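# Pull out the nearest yellow rod, quarter-turn it, let go

## Task

Slide the yellow rod closest to the right arm outward until it stops, rotate it by 90 degrees so that its little figures end up horizontal, then leave the robot clear of that rod so nothing touches it.

## Robot and tools

Robot: two six-joint arms with parallel grippers, left_arm and right_arm. Left_arm sits on the +y side; these names do not match image sides. Calibrated bases in the scene frame: left_arm at (-0.028, +0.289, +0.027) m, quat_wxyz (+1.000, 0, 0, -0.012); right_arm at (-0.040, -0.349, +0.007) m, quat_wxyz (+1.000, 0, 0, +0.016). Up is +z in both base frames.

Frames: the scene frame has its origin on the table surface halfway between the nominal bases, +x reaching out over the table and +z up. Every hand pose, velocity and wrist-camera pose an arm reports is in that arm's own base frame. end_effector_position (metres) is the point between the finger pads, about 1 cm behind the tips; fingers point along the gripper's +z and close along its y.

Joint order, used in every row and every per-joint list: wrist pitch (joint4), shoulder (joint2), wrist yaw (joint5), wrist roll (joint6), elbow (joint3), waist (joint1), then the gripper opening. A row always has 14 numbers in [-1, 1]: left_arm's 7, then right_arm's 7, even when one arm stays still. Send 0 for an arm's joints to keep it where its Joint targets are.

Joint numbers are offsets, not poses: each is a displacement from the Joint targets as they stand when the action (or move) begins, scaled so 1.0 equals 1.202 rad for the waist, 1.258 shoulder, 1.3 elbow, 2.073 wrist pitch, 2.022 wrist yaw and wrist roll. Repeating an offset in a later action moves the joint further. Stated ranges in rad: waist -2.618 to 3.054, shoulder 0.000 to 3.142, elbow 0.000 to 3.142, wrist pitch -1.571 to 1.571, wrist yaw -1.571 to 1.571, wrist roll -2.094 to 2.094. Asking for more than 0.059 rad beyond a range gets the action refused for both arms; the true stop may differ from the stated one by up to 0.059 rad. The opening number is absolute, not an offset: +1 fully open (0.094 m pad gap), -1 shut.

execute_actions(actions, cameras): actions is a list of actions; each action is a table of up to 15 rows, one row per 1/30 s step, lasting 15 steps (0.5 s); a short table repeats its final row. An empty list just reports state and images. cameras lists which of cam_left_wrist, cam_right_wrist to return (omitted, null or ["all"] gives both; [] gives none; an unknown name voids the call).

move(target, speed, blend, opening_speed, blocking, cameras): target is one 14-number row or a list of up to 15 rows; every row is an offset from the same starting Joint targets, not from the previous row. All joints travel together along paths of at least 0.5 s; more than 10 s of path stops short. speed is the peak rate in rad/s of the joint with the longest way to go, 0.01 to 2 (default 0.5), one value or one per target. blend (rad) rounds intermediate corners. opening_speed (0.2 or more, scale units per second) ramps the fingers. blocking=false returns after about 0.5 s while the move continues. The move does not avoid obstacles or the other arm. Its result adds a "move:" line: done, off_target (resting more than 0.035 rad from target), moving, held or fault, plus limits=held and each lagging arm's worst joint and its gap.

wait(seconds 0 to 10) lets the scene run with commands held. stop() brakes a running move. zoom_image(camera, region [x0, y0, x1, y1] in image pixels, origin top-left, at most 504x504) enlarges part of cam_left_wrist or cam_right_wrist's latest image (each 672x504 fisheye). read_manual gives licence text only. finished_scene(scene, an integer 1 to 3, the current scene number) ends the scene irreversibly; the rod must be in its final state first.

Result lines: Joint positions (rad, then finger gap in m) and Joint velocities per arm; Joint targets, the base that your next offsets start from; Tool commands, the current gripper commands; grip_measured on the -1..+1 scale; joint torques (N m, positive toward larger angle; items 2, 5 and 6 wrap at ±28); step readings of joint angles during actions. "joint sent to its limit" means a joint was clipped at its end; its absence does not prove more room. "joint command not followed" means the clearance check altered targets. Motor temperatures appear after a 5 °C change; MOTOR HOT appears at 75 °C, a fold-away fault at 90 °C, and the arm collapses at 100 °C. Each joint's target can lead its measured angle only a little, and large offsets take several actions.

Gripping: below roughly 0.05 under the reading at first contact the fingers squeeze at full force (about 50 to 64 N per pad). To release, command an opening clearly above grip_measured.

Avoid: dropping or letting go of moving parts, fast impacts, slamming the rod against its end stop, pressing hard, and any contact between the two arms. Pushing toward a pose it cannot reach heats motors; to end a push, command the targets back past the measured positions. Approach slowly, pull and rotate gently, then open and back away so nothing touches the rod.

Each tool is called after "Call:" by a JSON object that holds its "api" and its "payload".

## Session

Call:
{"api": "execute_actions", "payload": {"actions": []}}

Scene clock: 0.00 s.
left_arm: end_effector_position=(+0.4007, +0.0076, +0.1253) grip_measured=+1.000 end_effector_quat_wxyz=(+0.625, -0.028, +0.778, +0.057) | right_arm: end_effector_position=(+0.3999, -0.0295, +0.1148) grip_measured=+1.000 end_effector_quat_wxyz=(+0.608, +0.063, +0.791, -0.024)
Joint names: [wrist pitch, shoulder, wrist yaw, wrist roll, elbow, waist]
Joint positions: left_arm=[0.966 1.539 -0.191 0.014 0.356 -0.068 0.094] | right_arm=[0.914 1.54 0.071 0.059 0.363 -0.045 0.094]
Joint velocities: within noise
Joint torques (N m): no reading
Heat: left arm: 47 °C; right arm: 43 °C.
Joint targets: left_arm=[0.960 1.536 -0.192 0.015 0.359 -0.068] | right_arm=[0.904 1.538 0.071 0.060 0.365 -0.045]
Tool commands: left_gripper/opening=+1.0 right_gripper/opening=+1.0

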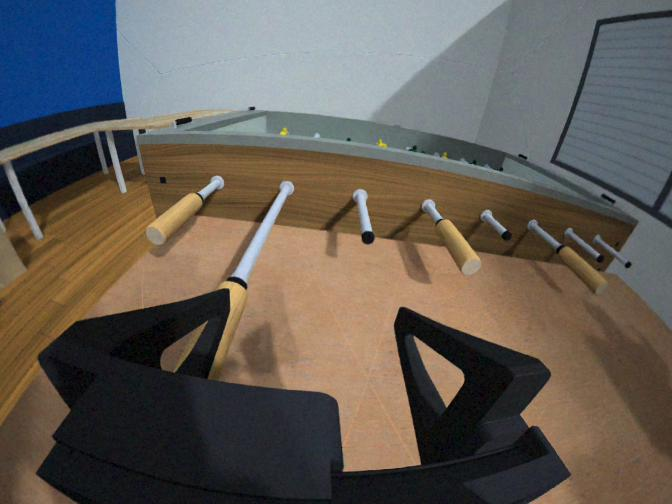

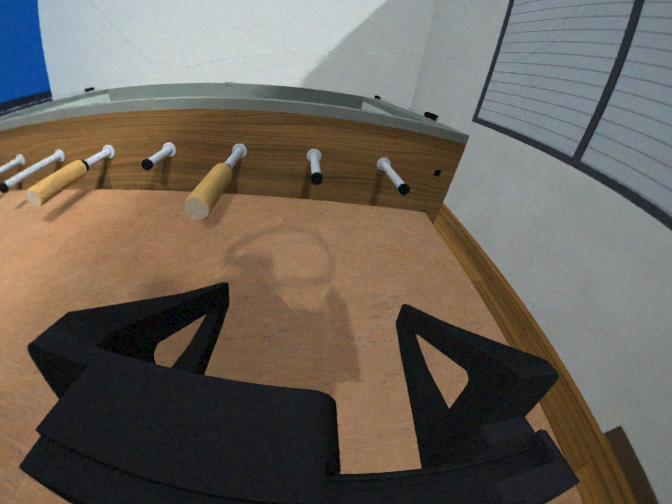

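Call:
{"api": "zoom_image", "payload": {"camera": "cam_left_wrist", "region": [240, 90, 440, 240]}}

Call:
{"api": "zoom_image", "payload": {"camera": "cam_left_wrist", "region": [420, 110, 640, 310]}}

Call:
{"api": "zoom_image", "payload": {"camera": "cam_right_wrist", "region": [120, 70, 480, 250]}}

Scaled by 2.520 from the camera's 672x504 image, which has a finer 960x720 frame.

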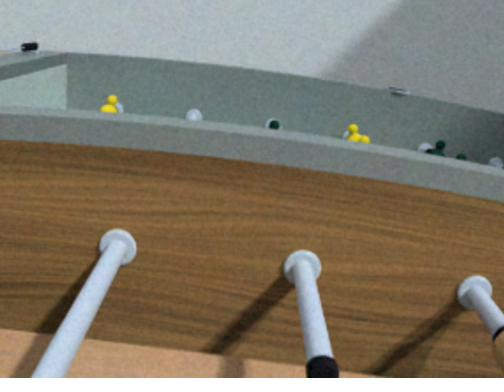

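Scaled by 2.291 from the camera's 672x504 image, which has a finer 960x720 frame.

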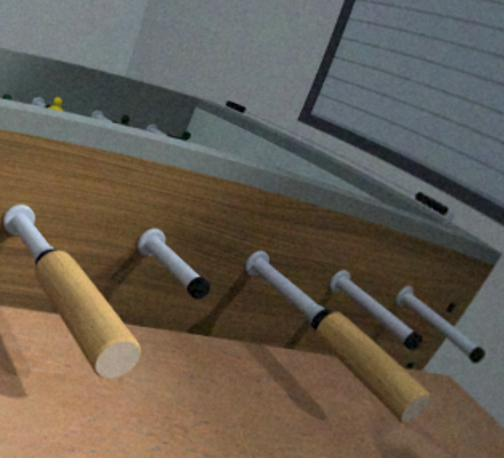

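Scaled by 1.400 from the camera's 672x504 image, which has a finer 960x720 frame.

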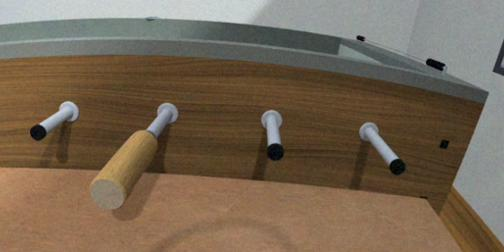

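Call:
{"api": "move", "payload": {"target": [0,0,0,0,0,0,1,0.2253,0.5405,-0.139,0.6157,0.3015,0.1439,0.4], "speed": 0.7}}

Scene clock: 162.27 s.
left_arm: end_effector_position=(+0.4007, +0.0076, +0.1253) grip_measured=+1.000 end_effector_quat_wxyz=(+0.625, -0.028, +0.778, +0.057) | right_arm: end_effector_position=(+0.4972, +0.0980, +0.0734) grip_measured=+0.402 end_effector_quat_wxyz=(+0.459, +0.352, +0.648, +0.495)
Joint positions: left_arm=[0.966 1.539 -0.191 0.014 0.356 -0.068 0.094] | right_arm=[1.372 2.198 -0.203 1.303 0.737 0.122 0.066]
Joint torques (N m): left_arm=[1.85 -6.35 -0.04 0.01 5.37 -0.05] | right_arm=[1.76 -6.94 -0.06 0.06 5.37 0.65]
Joint targets: left_arm=[0.960 1.536 -0.192 0.015 0.359 -0.068] | right_arm=[1.371 2.218 -0.210 1.305 0.757 0.128]
move: done
camera_calibration:
cam_right_wrist: T_world_to_cam=[[0.0112054, -0.435064, -0.90033, 0.093874], [-0.675776, 0.660351, -0.32751, 0.328005], [0.737022, 0.612091, -0.286606, -0.287549], [0, 0, 0, 1]]

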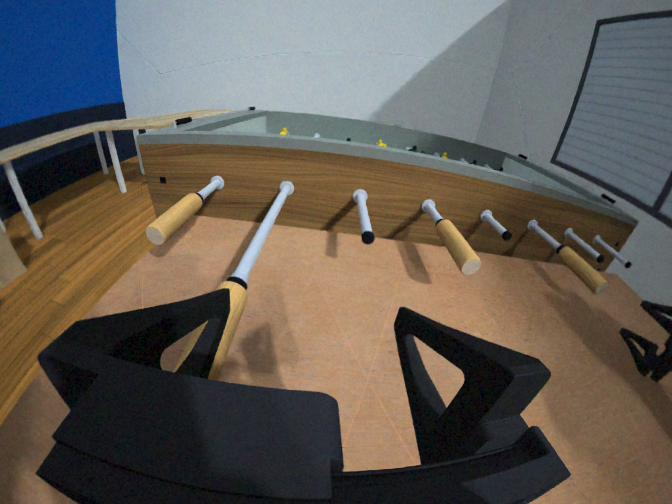

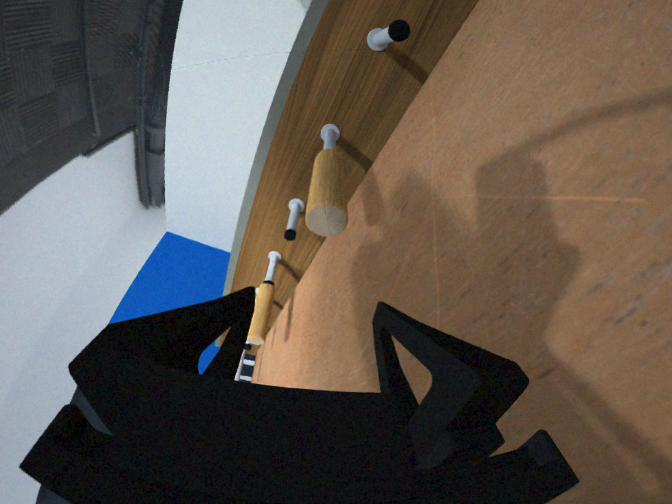

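Call:
{"api": "move", "payload": {"target": [0,0,0,0,0,0,1,-0.1577,0.1803,-0.0127,-0.0011,0.4248,-0.0213,0.4], "speed": 0.3, "cameras": ["cam_right_wrist"]}}

Scene clock: 185.87 s.
left_arm: end_effector_position=(+0.4007, +0.0076, +0.1253) grip_measured=+1.000 end_effector_quat_wxyz=(+0.625, -0.028, +0.778, +0.057) | right_arm: end_effector_position=(+0.6115, +0.1095, +0.0814) grip_measured=+0.402 end_effector_quat_wxyz=(+0.462, +0.343, +0.644, +0.504)
Joint positions: left_arm=[0.966 1.539 -0.191 0.014 0.356 -0.068 0.094] | right_arm=[1.063 2.417 -0.228 1.303 1.286 0.111 0.066]
Joint torques (N m): left_arm=[1.84 -6.32 -0.04 0.01 5.33 -0.05] | right_arm=[1.62 -9.18 -0.04 0 7.21 -0.68]
Joint targets: left_arm=[0.960 1.536 -0.192 0.015 0.359 -0.068] | right_arm=[1.045 2.444 -0.236 1.303 1.309 0.102]
move: done
camera_calibration:
cam_right_wrist: T_world_to_cam=[[0.037312, -0.429929, -0.902091, 0.0884054], [-0.677536, 0.652664, -0.339078, 0.403142], [0.734542, 0.623851, -0.266941, -0.377882], [0, 0, 0, 1]]
Images, in order: cam_right_wrist.

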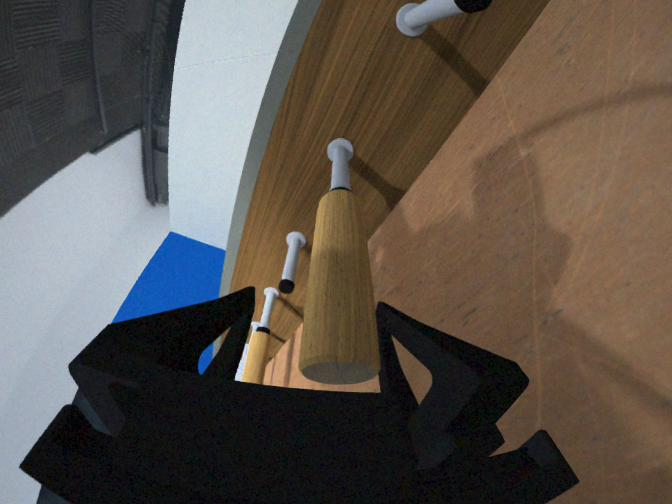

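Call:
{"api": "move", "payload": {"target": [[0,0,0,0,0,0,1,0.0121,0.0199,0,0,0,-0.0108,0.4],[0,0,0,0,0,0,1,0.0121,0.0199,0,0,0,-0.0108,-0.7]], "speed": 0.3, "opening_speed": 0.7, "cameras": ["cam_right_wrist"]}}

Scene clock: 206.13 s.
left_arm: end_effector_position=(+0.4007, +0.0076, +0.1253) grip_measured=+1.000 end_effector_quat_wxyz=(+0.625, -0.028, +0.778, +0.057) | right_arm: end_effector_position=(+0.6126, +0.1019, +0.0728) grip_measured=-0.308 end_effector_quat_wxyz=(+0.465, +0.346, +0.641, +0.503)
Joint positions: left_arm=[0.966 1.539 -0.191 0.014 0.356 -0.068 0.094] | right_arm=[1.092 2.445 -0.233 1.304 1.29 0.097 0.033]
Joint torques (N m): left_arm=[1.86 -6.37 -0.06 0.01 5.34 -0.03] | right_arm=[1.54 -9.47 -0.01 -0.01 6.87 -0.59]
Joint targets: left_arm=[0.960 1.536 -0.192 0.015 0.359 -0.068] | right_arm=[1.070 2.470 -0.236 1.303 1.310 0.090]
move: done
camera_calibration:
cam_right_wrist: T_world_to_cam=[[0.0363442, -0.428996, -0.902575, 0.0778153], [-0.67068, 0.659092, -0.340275, 0.401166], [0.740856, 0.617706, -0.263765, -0.379808], [0, 0, 0, 1]]
Images, in order: cam_right_wrist.

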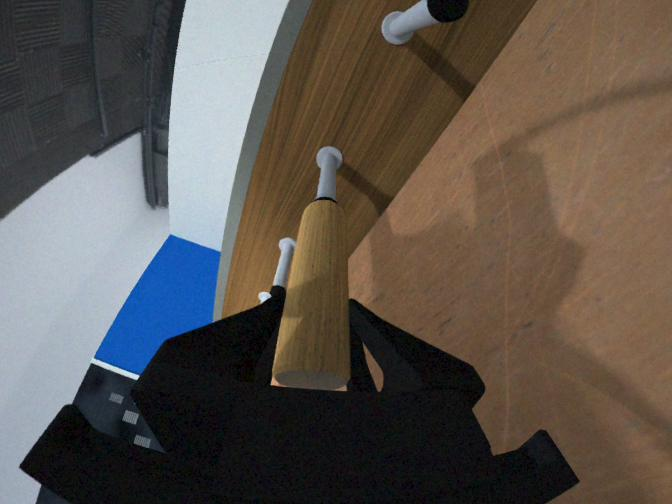

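Call:
{"api": "move", "payload": {"target": [[0,0,0,0,0,0,1,-0.1293,-0.0803,0.0514,-0.2562,0.0085,0.0241,-0.7],[0,0,0,0,0,0,1,-0.2171,-0.1176,0.1469,-0.4955,0.0377,0.0707,-0.7],[0,0,0,0,0,0,1,-0.246,-0.1089,0.2606,-0.728,0.07,0.124,-0.7]], "speed": 0.6, "blend": 0.1}}

Scene clock: 259.30 s.
left_arm: end_effector_position=(+0.4007, +0.0076, +0.1253) grip_measured=+1.000 end_effector_quat_wxyz=(+0.625, -0.028, +0.778, +0.057) | right_arm: end_effector_position=(+0.6175, +0.0972, +0.0737) grip_measured=-0.308 end_effector_quat_wxyz=(+0.585, -0.061, +0.804, -0.088)
Joint positions: left_arm=[0.966 1.539 -0.191 0.014 0.356 -0.068 0.094] | right_arm=[0.618 2.326 0.298 -0.128 1.389 0.238 0.032]
Joint torques (N m): left_arm=[1.84 -6.37 -0.04 0.01 5.3 -0.03] | right_arm=[1.2 -10.93 0.01 -0.42 7.08 0.05]
Joint targets: left_arm=[0.960 1.536 -0.192 0.015 0.359 -0.068] | right_arm=[0.560 2.332 0.291 -0.169 1.401 0.238]
move: off_target (right_arm); right_arm: the wrist pitch is farthest, 0.057 rad from its target
camera_calibration:
cam_right_wrist: T_world_to_cam=[[0.00210409, -0.921004, 0.389547, 0.0502032], [-0.659123, -0.29423, -0.692088, 0.519278], [0.752033, -0.255303, -0.607674, -0.277018], [0, 0, 0, 1]]

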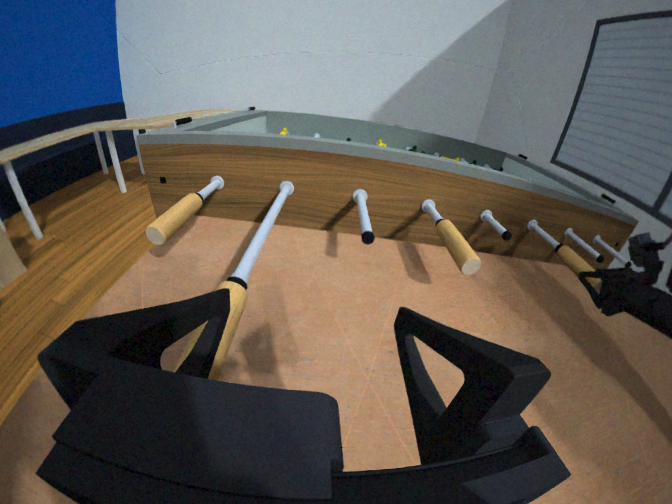

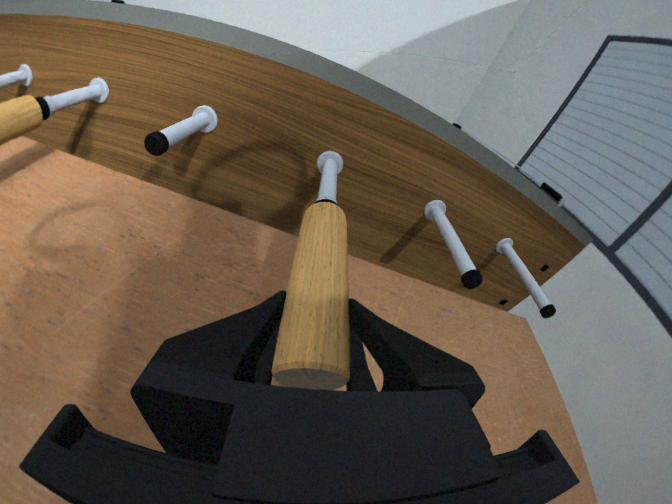

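Call:
{"api": "zoom_image", "payload": {"camera": "cam_left_wrist", "region": [260, 100, 500, 200]}}

Scaled by 2.100 from the camera's 672x504 image, which has a finer 960x720 frame.

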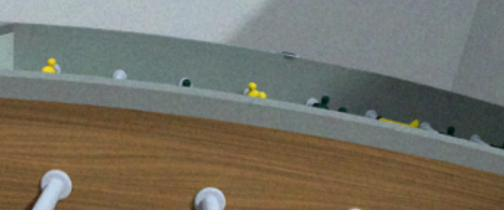

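Call:
{"api": "move", "payload": {"target": [[0,0,0,0,0,0,1,0.0492,-0.0957,0.0124,-0.0143,-0.172,0.0268,-0.7],[0,0,0,0,0,0,1,0.0972,-0.1983,0.0292,-0.0089,-0.3508,0.0569,-0.7],[0,0,0,0,0,0,1,0.1363,-0.2953,0.0509,0.0005,-0.5121,0.0958,-0.7]], "speed": 0.35, "blend": 0.05}}

Scene clock: 311.87 s.
left_arm: end_effector_position=(+0.4007, +0.0076, +0.1253) grip_measured=+1.000 end_effector_quat_wxyz=(+0.625, -0.028, +0.778, +0.057) | right_arm: end_effector_position=(+0.4815, +0.0992, +0.0710) grip_measured=-0.308 end_effector_quat_wxyz=(+0.575, -0.078, +0.807, -0.109)
Joint positions: left_arm=[0.966 1.539 -0.191 0.014 0.356 -0.068 0.094] | right_arm=[0.868 1.985 0.415 -0.137 0.767 0.348 0.032]
Joint torques (N m): left_arm=[1.84 -6.35 -0.05 0.01 5.31 -0.02] | right_arm=[1.45 -9.63 -0.1 -0.34 2.67 0.55]
Joint targets: left_arm=[0.960 1.536 -0.192 0.015 0.359 -0.068] | right_arm=[0.842 1.961 0.394 -0.168 0.735 0.353]
move: done
camera_calibration:
cam_right_wrist: T_world_to_cam=[[0.011686, -0.898412, 0.438997, 0.042972], [-0.671826, -0.332227, -0.662023, 0.436158], [0.740617, -0.287193, -0.607459, -0.16719], [0, 0, 0, 1]]

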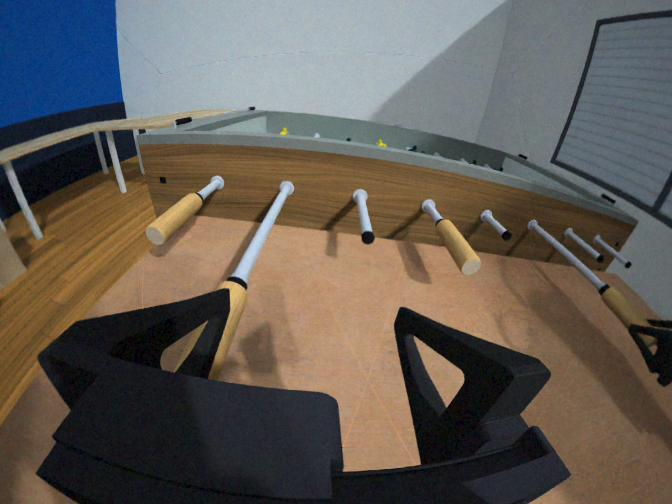

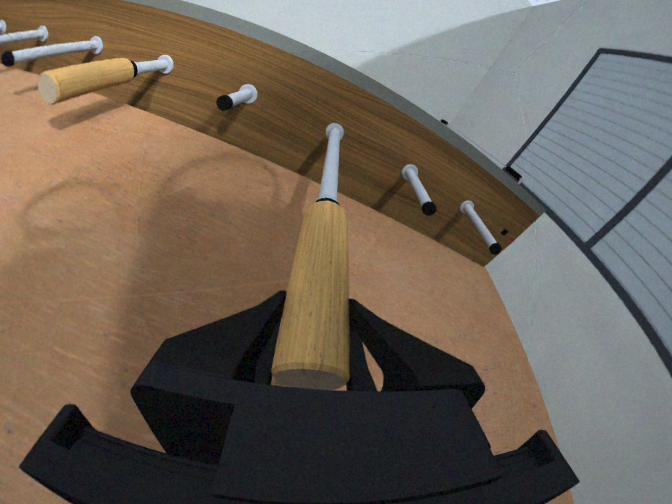

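Call:
{"api": "move", "payload": {"target": [0,0,0,0,0,0,1,0.0352,-0.1081,0.0267,0.0114,-0.1538,0.0524,-0.7], "speed": 0.2, "cameras": ["cam_right_wrist"]}}

Scene clock: 328.00 s.
left_arm: end_effector_position=(+0.4007, +0.0076, +0.1253) grip_measured=+1.000 end_effector_quat_wxyz=(+0.625, -0.028, +0.778, +0.057) | right_arm: end_effector_position=(+0.4760, +0.1024, +0.0783) grip_measured=-0.308 end_effector_quat_wxyz=(+0.588, -0.083, +0.799, -0.093)
Joint positions: left_arm=[0.966 1.539 -0.191 0.014 0.356 -0.068 0.094] | right_arm=[0.912 1.96 0.383 -0.137 0.73 0.347 0.032]
Joint torques (N m): left_arm=[1.83 -6.35 -0.05 0.02 5.3 -0.02] | right_arm=[1.72 -18.91 0.83 -0.08 -9.84 6.26]
Joint targets: left_arm=[0.960 1.536 -0.192 0.015 0.359 -0.068] | right_arm=[0.915 1.825 0.448 -0.145 0.535 0.416]
move: off_target (right_arm); right_arm: the elbow is farthest, 0.195 rad from its target
camera_calibration:
cam_right_wrist: T_world_to_cam=[[0.0272579, -0.906818, 0.42064, 0.0376575], [-0.643942, -0.337784, -0.686469, 0.427504], [0.764588, -0.252156, -0.593146, -0.173833], [0, 0, 0, 1]]
Images, in order: cam_right_wrist.

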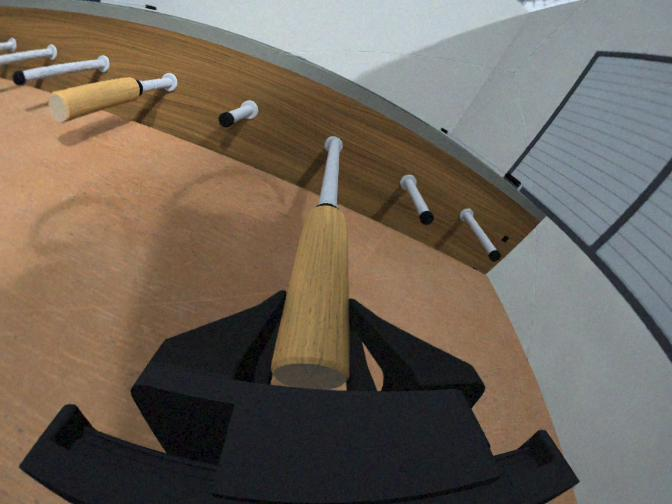

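Call:
{"api": "move", "payload": {"target": [0,0,0,0,0,0,1,-0.0241,0.0914,-0.0267,-0.0049,0.1346,-0.0524,-0.7], "speed": 0.4, "cameras": ["cam_right_wrist"]}}

Scene clock: 338.10 s.
left_arm: end_effector_position=(+0.4007, +0.0076, +0.1253) grip_measured=+1.000 end_effector_quat_wxyz=(+0.625, -0.028, +0.778, +0.057) | right_arm: end_effector_position=(+0.4797, +0.1014, +0.0762) grip_measured=-0.308 end_effector_quat_wxyz=(+0.581, -0.082, +0.804, -0.093)
Joint positions: left_arm=[0.966 1.539 -0.191 0.014 0.356 -0.068 0.094] | right_arm=[0.876 1.964 0.377 -0.131 0.751 0.341 0.032]
Joint torques (N m): left_arm=[1.83 -6.37 -0.04 0.01 5.31 -0.02] | right_arm=[1.59 -9.85 0.31 -0.26 2.06 1.24]
Heat: left arm: 43 °C; right arm: 50 °C.
Joint targets: left_arm=[0.960 1.536 -0.192 0.015 0.359 -0.068] | right_arm=[0.865 1.940 0.394 -0.155 0.710 0.354]
move: off_target (right_arm); right_arm: the elbow is farthest, 0.041 rad from its target
camera_calibration:
cam_right_wrist: T_world_to_cam=[[0.0319993, -0.907481, 0.418872, 0.0354733], [-0.656857, -0.334969, -0.675526, 0.433165], [0.753336, -0.253523, -0.606804, -0.171611], [0, 0, 0, 1]]
Images, in order: cam_right_wrist.

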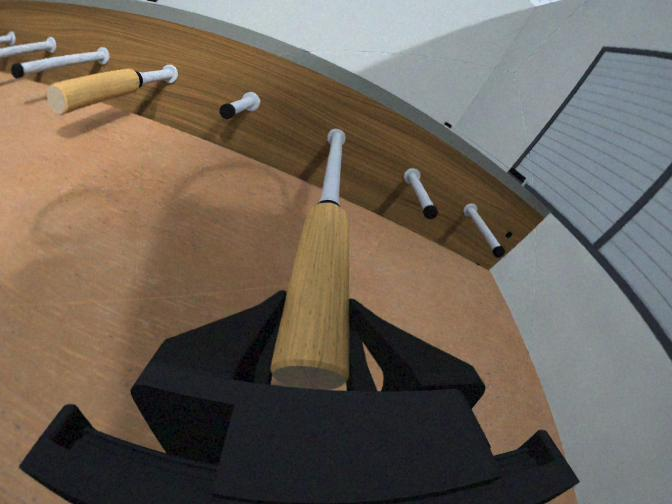

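Call:
{"api": "move", "payload": {"target": [[0,0,0,0,0,0,1,0,-0.0159,0,0,-0.0269,0,-0.7],[0,0,0,0,0,0,1,0,-0.0159,0,0,-0.0269,0,0.5]], "speed": 0.3, "opening_speed": 1.0}}

Scene clock: 352.57 s.
left_arm: end_effector_position=(+0.4007, +0.0076, +0.1253) grip_measured=+1.000 end_effector_quat_wxyz=(+0.625, -0.028, +0.778, +0.057) | right_arm: end_effector_position=(+0.4623, +0.0982, +0.0641) grip_measured=+0.498 end_effector_quat_wxyz=(+0.564, -0.096, +0.813, -0.102)
Joint positions: left_arm=[0.966 1.539 -0.191 0.014 0.356 -0.068 0.094] | right_arm=[0.874 1.94 0.385 -0.149 0.688 0.349 0.07]
Joint torques (N m): left_arm=[1.84 -6.37 -0.04 -0.01 5.3 -0.05] | right_arm=[1.59 -9.01 0.23 -0.06 3.85 0.44]
Joint targets: left_arm=[0.960 1.536 -0.192 0.015 0.359 -0.068] | right_arm=[0.865 1.920 0.394 -0.155 0.675 0.354]
move: done; target 2's new numbers were sent with right_arm's elbow 0.074 rad from that target
camera_calibration:
cam_right_wrist: T_world_to_cam=[[0.055355, -0.892603, 0.447432, 0.024096], [-0.680122, -0.361789, -0.637607, 0.423453], [0.731006, -0.269014, -0.627106, -0.153519], [0, 0, 0, 1]]

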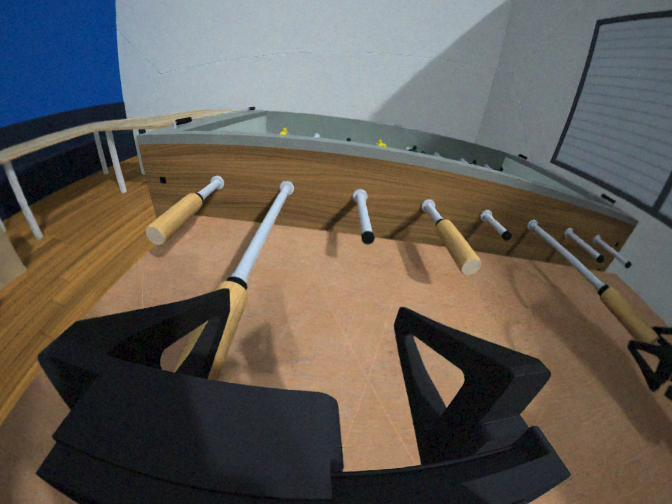

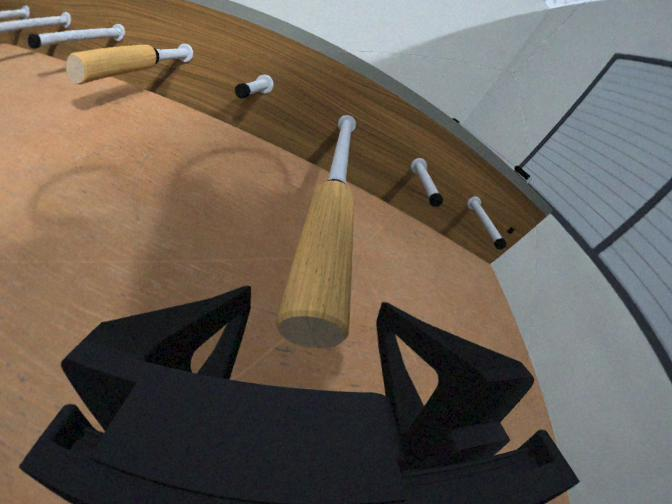

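Call:
{"api": "move", "payload": {"target": [[0,0,0,0,0,0,1,0.0241,-0.0755,0.0267,0.0049,-0.1077,0.0516,0.5],[0,0,0,0,0,0,1,0.0362,-0.1828,0.0648,0.0223,-0.2462,0.1248,0.5]], "speed": 0.4, "blend": 0.05}}

Call:
{"api": "zoom_image", "payload": {"camera": "cam_left_wrist", "region": [260, 100, 500, 200]}}

Scene clock: 363.17 s.
left_arm: end_effector_position=(+0.4007, +0.0076, +0.1253) grip_measured=+1.000 end_effector_quat_wxyz=(+0.625, -0.028, +0.778, +0.057) | right_arm: end_effector_position=(+0.3742, +0.1043, +0.0685) grip_measured=+0.498 end_effector_quat_wxyz=(+0.565, -0.111, +0.810, -0.109)
Joint positions: left_arm=[0.966 1.539 -0.191 0.014 0.356 -0.068 0.094] | right_arm=[0.939 1.706 0.515 -0.123 0.369 0.497 0.07]
Joint torques (N m): left_arm=[1.85 -6.34 -0.04 0.01 5.31 -0.05] | right_arm=[1.66 -6.28 0.25 0.12 3.32 0.66]
Heat: left arm: 42 °C; right arm: 45 °C.
Joint targets: left_arm=[0.960 1.536 -0.192 0.015 0.359 -0.068] | right_arm=[0.940 1.690 0.525 -0.110 0.355 0.504]
move: done
camera_calibration:
cam_right_wrist: T_world_to_cam=[[0.0700467, -0.878588, 0.472415, 0.0237366], [-0.67068, -0.392045, -0.629674, 0.367668], [0.738432, -0.272733, -0.616713, -0.0878463], [0, 0, 0, 1]]

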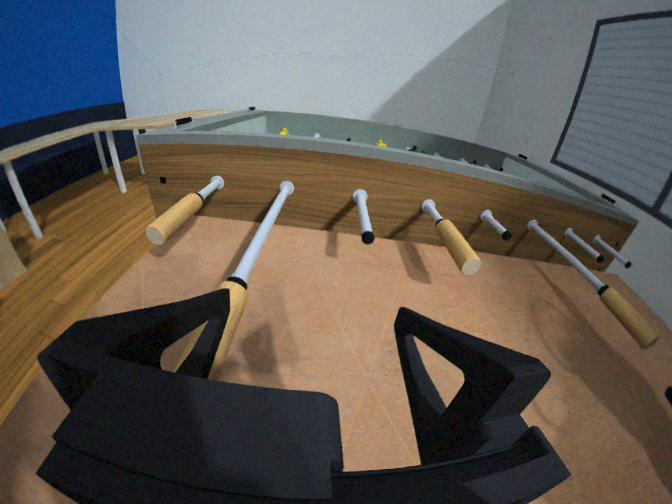

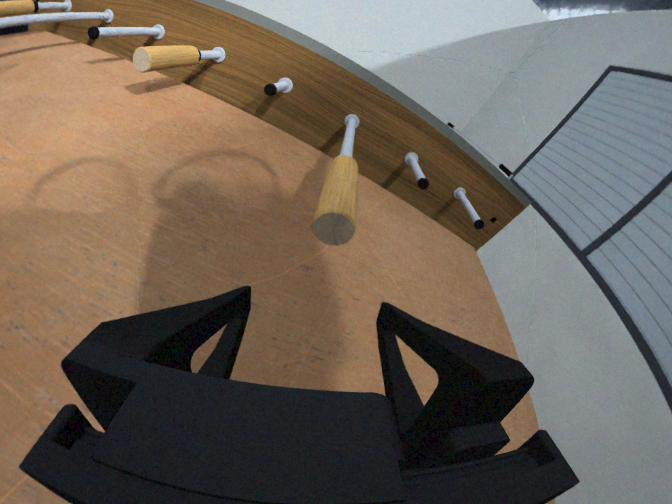

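Scaled by 2.100 from the camera's 672x504 image, which has a finer 960x720 frame.

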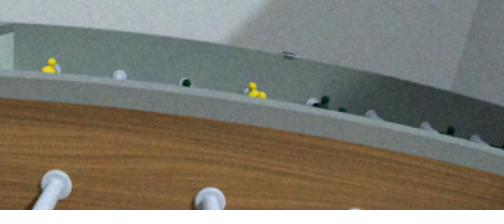

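Call:
{"api": "finished_scene", "payload": {"scene": 1}}

The scene is finished: the task was done.


## Next scene

The same job, from a new start.

Worked. Same task.

Call:
{"api": "execute_actions", "payload": {"actions": []}}

Call:
{"api": "zoom_image", "payload": {"camera": "cam_left_wrist", "region": [420, 110, 640, 310]}}

Call:
{"api": "zoom_image", "payload": {"camera": "cam_right_wrist", "region": [120, 70, 480, 250]}}

Scene clock: 0.00 s.
left_arm: end_effector_position=(+0.3899, -0.0004, +0.1147) grip_measured=+1.000 end_effector_quat_wxyz=(+0.609, -0.026, +0.793, +0.006) | right_arm: end_effector_position=(+0.3960, -0.0474, +0.1154) grip_measured=+1.000 end_effector_quat_wxyz=(+0.595, +0.094, +0.794, -0.086)
Joint names: [wrist pitch, shoulder, wrist yaw, wrist roll, elbow, waist]
Joint positions: left_arm=[0.911 1.495 -0.08 -0.043 0.322 -0.04 0.094] | right_arm=[0.848 1.518 0.234 0.044 0.38 -0.018 0.094]
Joint velocities: within noise
Joint torques (N m): no reading
Heat: left arm: 41 °C; right arm: 39 °C.
Joint targets: left_arm=[0.899 1.493 -0.081 -0.042 0.324 -0.040] | right_arm=[0.838 1.516 0.234 0.045 0.382 -0.018]
Tool commands: left_gripper/opening=+1.0 right_gripper/opening=+1.0
camera_calibration:
cam_left_wrist: T_world_to_cam=[[0.0221485, -0.980286, 0.196339, -0.0421067], [-0.59358, -0.17092, -0.786415, 0.35714], [0.80447, -0.0991248, -0.585664, -0.125416], [0, 0, 0, 1]] pos_world=[0.313817, 0.00733401, 0.215676]
cam_right_wrist: T_world_to_cam=[[-0.243977, -0.947101, 0.208508, 0.018364], [-0.655381, 0.00254793, -0.755294, 0.379491], [0.714808, -0.320927, -0.621334, -0.108822], [0, 0, 0, 1]] pos_world=[0.330979, -0.0184984, 0.215183]

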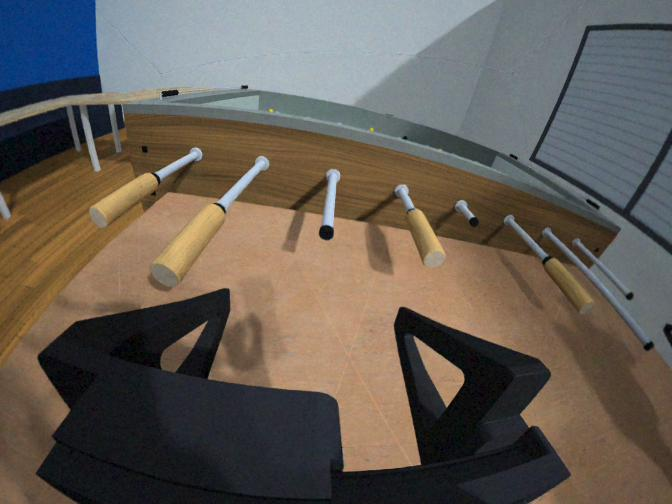

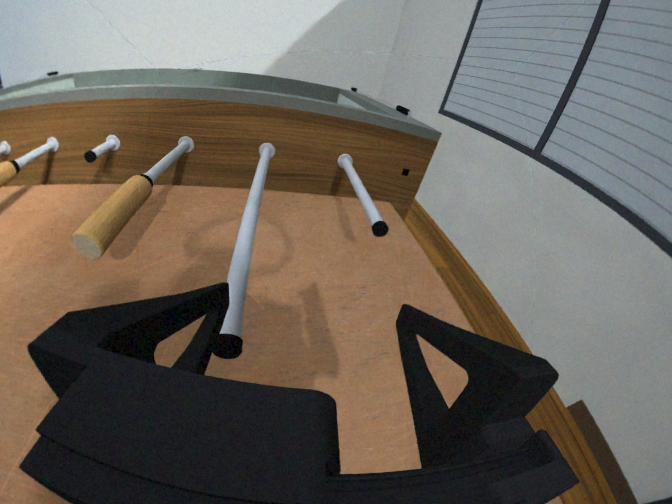

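Scaled by 2.291 from the camera's 672x504 image, which has a finer 960x720 frame.

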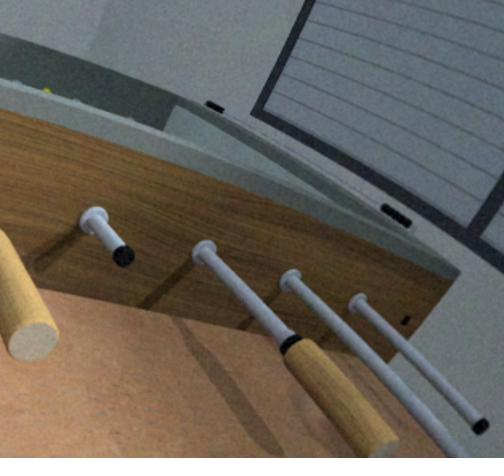

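Scaled by 1.400 from the camera's 672x504 image, which has a finer 960x720 frame.

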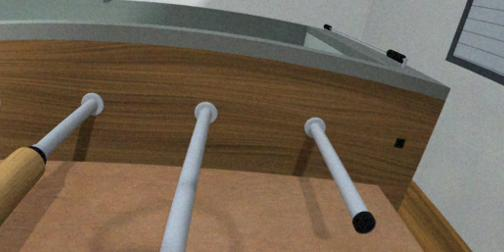

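Call:
{"api": "move", "payload": {"target": [[0,0,0,0,0,0,1,0.0540,0.0827,0.1316,-0.2448,0.0523,0.2230,0.45],[0,0,0,0,0,0,1,0.2238,0.5994,0.3447,-0.6311,0.3692,0.5308,0.45]], "speed": 0.7, "blend": 0.1}}

Scene clock: 83.33 s.
left_arm: end_effector_position=(+0.3899, -0.0004, +0.1147) grip_measured=+1.000 end_effector_quat_wxyz=(+0.609, -0.026, +0.793, +0.006) | right_arm: end_effector_position=(+0.4573, +0.1530, +0.0710) grip_measured=+0.452 end_effector_quat_wxyz=(+0.469, -0.355, +0.639, -0.495)
Joint positions: left_arm=[0.911 1.495 -0.08 -0.043 0.322 -0.04 0.094] | right_arm=[1.297 2.252 0.922 -1.228 0.84 0.62 0.068]
Joint torques (N m): left_arm=[1.87 -5.78 -0.03 0.03 5.33 -0.01] | right_arm=[1.54 -7.57 0.2 -0.01 5.49 0.09]
Joint targets: left_arm=[0.899 1.493 -0.081 -0.042 0.324 -0.040] | right_arm=[1.302 2.269 0.931 -1.231 0.862 0.620]
move: done
camera_calibration:
cam_left_wrist: T_world_to_cam=[[0.0221485, -0.980286, 0.196339, -0.0421067], [-0.59358, -0.17092, -0.786415, 0.35714], [0.80447, -0.0991248, -0.585664, -0.125416], [0, 0, 0, 1]]
cam_right_wrist: T_world_to_cam=[[-0.00284484, -0.0741848, 0.99724, -0.0674637], [-0.659737, -0.749284, -0.0576214, 0.453121], [0.751491, -0.658081, -0.0468109, -0.121796], [0, 0, 0, 1]]

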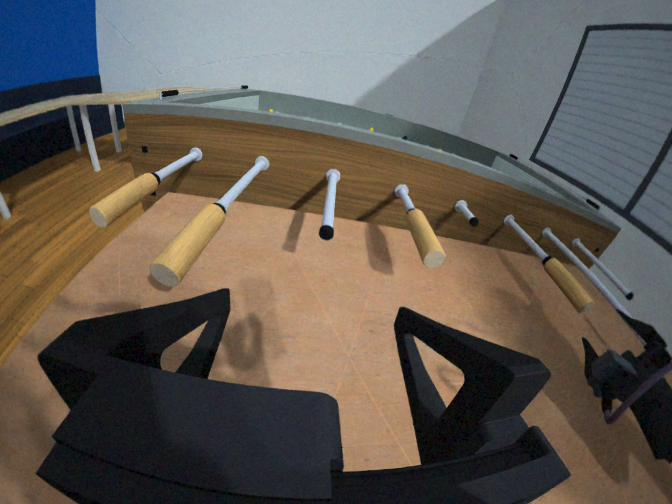

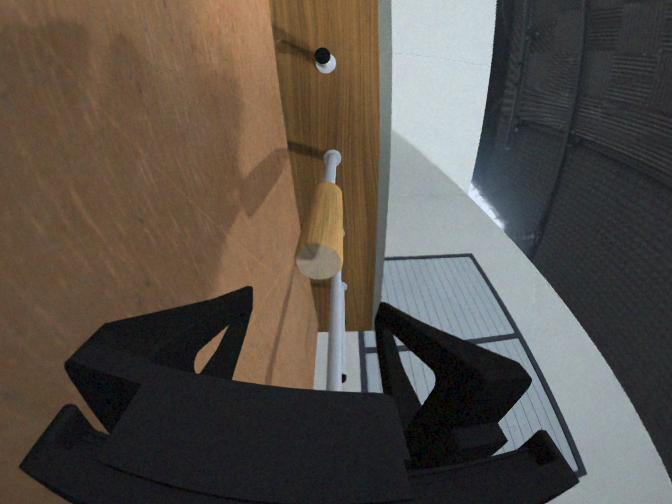

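Call:
{"api": "move", "payload": {"target": [0,0,0,0,0,0,1,-0.0895,0.1149,-0.0668,-0.0094,0.2446,-0.1181,0.45], "speed": 0.3, "cameras": ["cam_right_wrist"]}}

Scene clock: 107.70 s.
left_arm: end_effector_position=(+0.3899, -0.0004, +0.1147) grip_measured=+1.000 end_effector_quat_wxyz=(+0.609, -0.026, +0.793, +0.006) | right_arm: end_effector_position=(+0.5411, +0.1396, +0.0697) grip_measured=+0.452 end_effector_quat_wxyz=(+0.466, -0.348, +0.642, -0.500)
Joint positions: left_arm=[0.911 1.495 -0.08 -0.043 0.322 -0.04 0.094] | right_arm=[1.133 2.388 0.804 -1.248 1.158 0.482 0.068]
Joint torques (N m): left_arm=[1.88 -5.78 -0.03 0.03 5.31 -0.05] | right_arm=[1.47 -8.7 -0.01 -0.01 6.41 -0.35]
Joint targets: left_arm=[0.899 1.493 -0.081 -0.042 0.324 -0.040] | right_arm=[1.116 2.414 0.796 -1.250 1.180 0.478]
move: done
camera_calibration:
cam_right_wrist: T_world_to_cam=[[-0.00660869, -0.0754194, 0.99713, -0.0646862], [-0.673273, -0.73694, -0.0602018, 0.504091], [0.739365, -0.671738, -0.0459076, -0.185264], [0, 0, 0, 1]]
Images, in order: cam_right_wrist.

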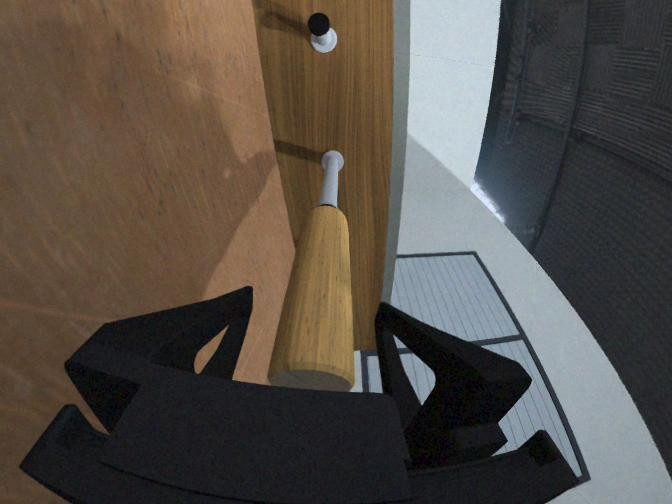

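Call:
{"api": "move", "payload": {"target": [[0,0,0,0,0,0,1,0,0,0.006,0,0,0.0125,0.45],[0,0,0,0,0,0,1,0,0,0.006,0,0,0.0125,-0.65]], "speed": 0.3, "opening_speed": 0.9, "cameras": ["cam_right_wrist"]}}

Scene clock: 119.80 s.
left_arm: end_effector_position=(+0.3899, -0.0004, +0.1147) grip_measured=+1.000 end_effector_quat_wxyz=(+0.609, -0.026, +0.793, +0.006) | right_arm: end_effector_position=(+0.5411, +0.1395, +0.0696) grip_measured=-0.312 end_effector_quat_wxyz=(+0.465, -0.348, +0.642, -0.500)
Joint positions: left_arm=[0.911 1.495 -0.08 -0.043 0.322 -0.04 0.094] | right_arm=[1.132 2.388 0.805 -1.248 1.158 0.482 0.032]
Joint torques (N m): left_arm=[1.88 -5.75 -0.03 0.02 5.33 -0.08] | right_arm=[1.45 -8.7 0.13 -0.01 6.41 0.99]
Joint targets: left_arm=[0.899 1.493 -0.081 -0.042 0.324 -0.040] | right_arm=[1.116 2.414 0.808 -1.250 1.180 0.493]
move: done
camera_calibration:
cam_right_wrist: T_world_to_cam=[[-0.00590311, -0.0746367, 0.997193, -0.0650548], [-0.673859, -0.736492, -0.0591131, 0.504124], [0.738837, -0.672316, -0.045947, -0.184951], [0, 0, 0, 1]]
Images, in order: cam_right_wrist.

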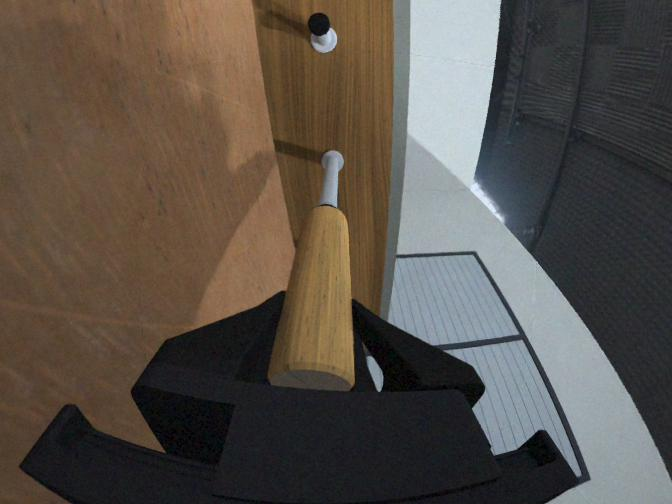

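Call:
{"api": "move", "payload": {"target": [[0,0,0,0,0,0,1,-0.1061,-0.0803,-0.0514,0.3091,-0.0231,-0.0283,-0.65],[0,0,0,0,0,0,1,-0.1466,-0.1359,-0.1311,0.5757,-0.0569,-0.0607,-0.65],[0,0,0,0,0,0,1,-0.1047,-0.1526,-0.2206,0.8279,-0.0992,-0.1007,-0.65]], "speed": 0.7, "blend": 0.1}}

Scene clock: 165.67 s.
left_arm: end_effector_position=(+0.3899, -0.0004, +0.1147) grip_measured=+1.000 end_effector_quat_wxyz=(+0.609, -0.026, +0.793, +0.006) | right_arm: end_effector_position=(+0.5488, +0.1473, +0.0664) grip_measured=-0.313 end_effector_quat_wxyz=(+0.615, +0.117, +0.774, +0.092)
Joint positions: left_arm=[0.911 1.495 -0.08 -0.043 0.322 -0.04 0.094] | right_arm=[0.923 2.24 0.365 0.387 1.072 0.373 0.032]
Joint torques (N m): left_arm=[1.89 -5.72 -0.04 0.02 5.33 -0.02] | right_arm=[1.51 -11.62 0.13 0.48 3.7 0.01]
Joint targets: left_arm=[0.899 1.493 -0.081 -0.042 0.324 -0.040] | right_arm=[0.899 2.222 0.362 0.424 1.051 0.372]
move: off_target (right_arm); right_arm: the wrist roll is farthest, 0.037 rad from its target
camera_calibration:
cam_left_wrist: T_world_to_cam=[[0.0221485, -0.980286, 0.196339, -0.0421067], [-0.59358, -0.17092, -0.786415, 0.35714], [0.80447, -0.0991248, -0.585664, -0.125416], [0, 0, 0, 1]]
cam_right_wrist: T_world_to_cam=[[-0.0767436, -0.991618, -0.103941, 0.185815], [-0.593788, 0.1292, -0.794181, 0.392177], [0.800953, 0.000770319, -0.598726, -0.282103], [0, 0, 0, 1]]

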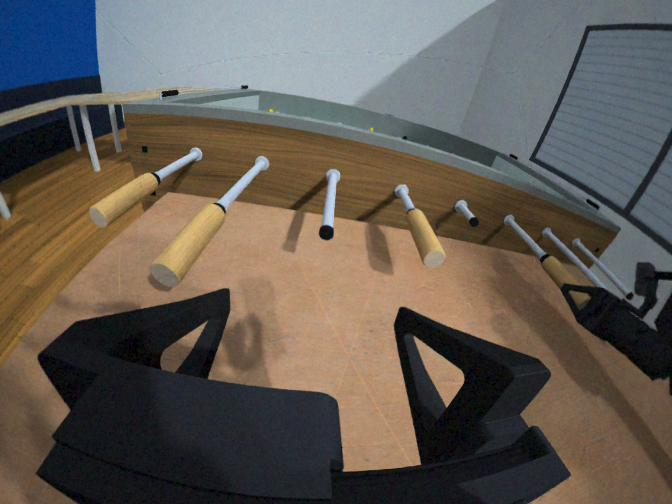

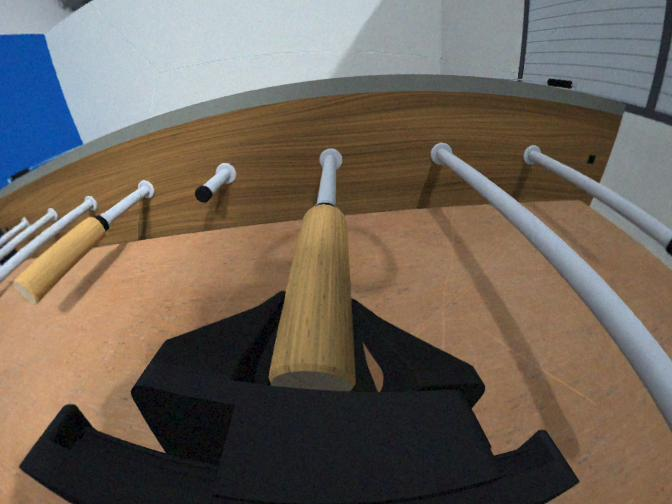

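Call:
{"api": "move", "payload": {"target": [[0,0,0,0,0,0,1,0.0294,-0.0795,0.0272,0.0069,-0.1469,0.0483,-0.65],[0,0,0,0,0,0,1,0.0699,-0.1558,0.0638,0.0183,-0.2931,0.1115,-0.65],[0,0,0,0,0,0,1,0.0796,-0.1773,0.0769,0.0218,-0.3331,0.1348,-0.65]], "speed": [0.35, 0.3, 0.12], "blend": 0.04, "cameras": ["cam_right_wrist"]}}

Scene clock: 203.53 s.
left_arm: end_effector_position=(+0.3899, -0.0004, +0.1147) grip_measured=+1.000 end_effector_quat_wxyz=(+0.609, -0.026, +0.793, +0.006) | right_arm: end_effector_position=(+0.4596, +0.1516, +0.0650) grip_measured=-0.313 end_effector_quat_wxyz=(+0.607, +0.118, +0.780, +0.097)
Joint positions: left_arm=[0.911 1.495 -0.08 -0.043 0.322 -0.04 0.094] | right_arm=[1.067 2.051 0.456 0.432 0.709 0.479 0.032]
Joint torques (N m): left_arm=[1.89 -5.76 -0.03 0.01 5.33 -0.03] | right_arm=[1.68 -12.36 0.79 0.43 -2.39 4.96]
Joint targets: left_arm=[0.899 1.493 -0.081 -0.042 0.324 -0.040] | right_arm=[1.064 1.999 0.518 0.468 0.618 0.534]
move: off_target (right_arm); blend cut to 0.026 rad at target 2; right_arm: the elbow is farthest, 0.091 rad from its target
camera_calibration:
cam_right_wrist: T_world_to_cam=[[-0.0710419, -0.991139, -0.112236, 0.180885], [-0.609115, 0.132211, -0.781984, 0.343426], [0.789893, 0.012811, -0.61311, -0.207286], [0, 0, 0, 1]]
Images, in order: cam_right_wrist.

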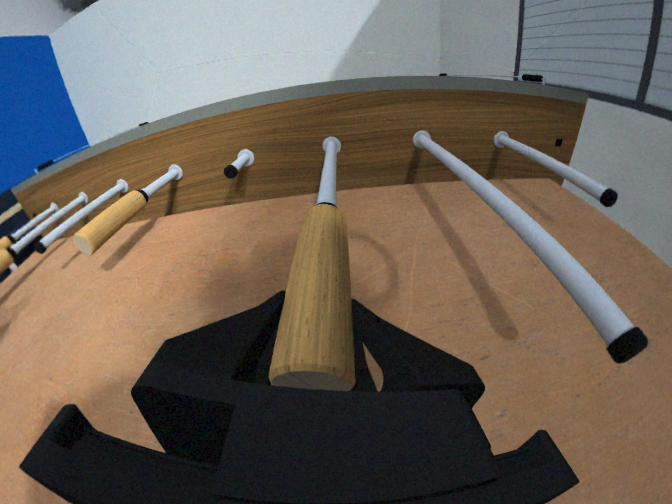

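Call:
{"api": "move", "payload": {"target": [[0,0,0,0,0,0,1,-0.0043,0.0207,-0.0213,-0.004,0.0323,-0.0283,-0.65],[0,0,0,0,0,0,1,-0.0043,0.0207,-0.0213,-0.004,0.0323,-0.0283,0.5],[0,0,0,0,0,0,1,0.0415,-0.0866,0.0687,-0.002,-0.1523,0.1223,0.5]], "speed": [0.3, 0.3, 0.4], "opening_speed": 1.0}}

Scene clock: 218.30 s.
left_arm: end_effector_position=(+0.3899, -0.0004, +0.1147) grip_measured=+1.000 end_effector_quat_wxyz=(+0.609, -0.026, +0.793, +0.006) | right_arm: end_effector_position=(+0.3731, +0.1626, +0.0631) grip_measured=+0.498 end_effector_quat_wxyz=(+0.607, +0.100, +0.785, +0.080)
Joint positions: left_arm=[0.911 1.495 -0.08 -0.043 0.322 -0.04 0.094] | right_arm=[1.152 1.906 0.645 0.455 0.435 0.675 0.07]
Joint torques (N m): left_arm=[1.89 -5.72 -0.03 0.02 5.33 -0.03] | right_arm=[1.64 -7.43 0.27 0.11 2.5 0.62]
Heat: left arm: 40 °C; right arm: 45 °C.
Joint targets: left_arm=[0.899 1.493 -0.081 -0.042 0.324 -0.040] | right_arm=[1.150 1.890 0.657 0.464 0.420 0.681]
move: done; target 2's new numbers were sent with right_arm's elbow 0.049 rad from that target
camera_calibration:
cam_left_wrist: T_world_to_cam=[[0.0221485, -0.980286, 0.196339, -0.0421067], [-0.59358, -0.17092, -0.786415, 0.35714], [0.80447, -0.0991248, -0.585664, -0.125416], [0, 0, 0, 1]]
cam_right_wrist: T_world_to_cam=[[-0.062808, -0.995971, -0.0640024, 0.180084], [-0.615749, 0.0891395, -0.782884, 0.297325], [0.785435, -0.00976202, -0.618867, -0.134621], [0, 0, 0, 1]]

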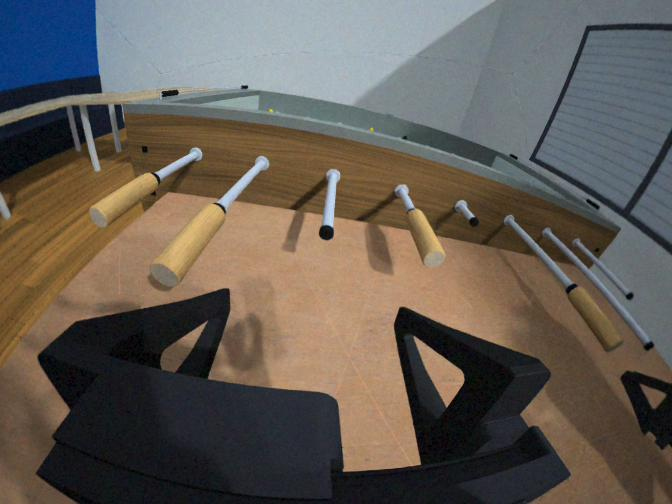

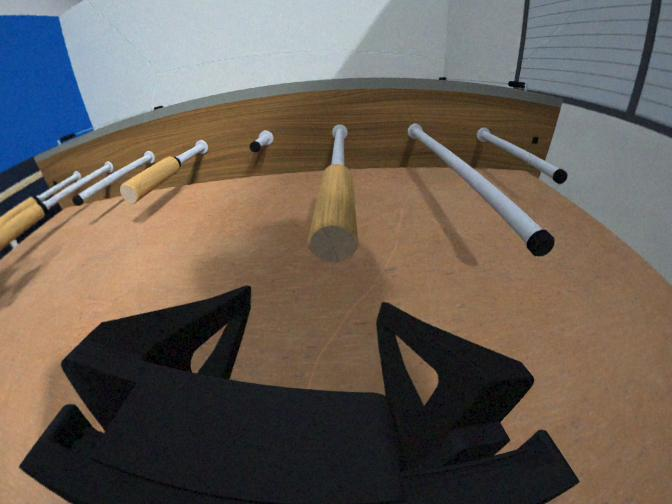

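Call:
{"api": "finished_scene", "payload": {"scene": 2}}

The scene is finished: the task was done.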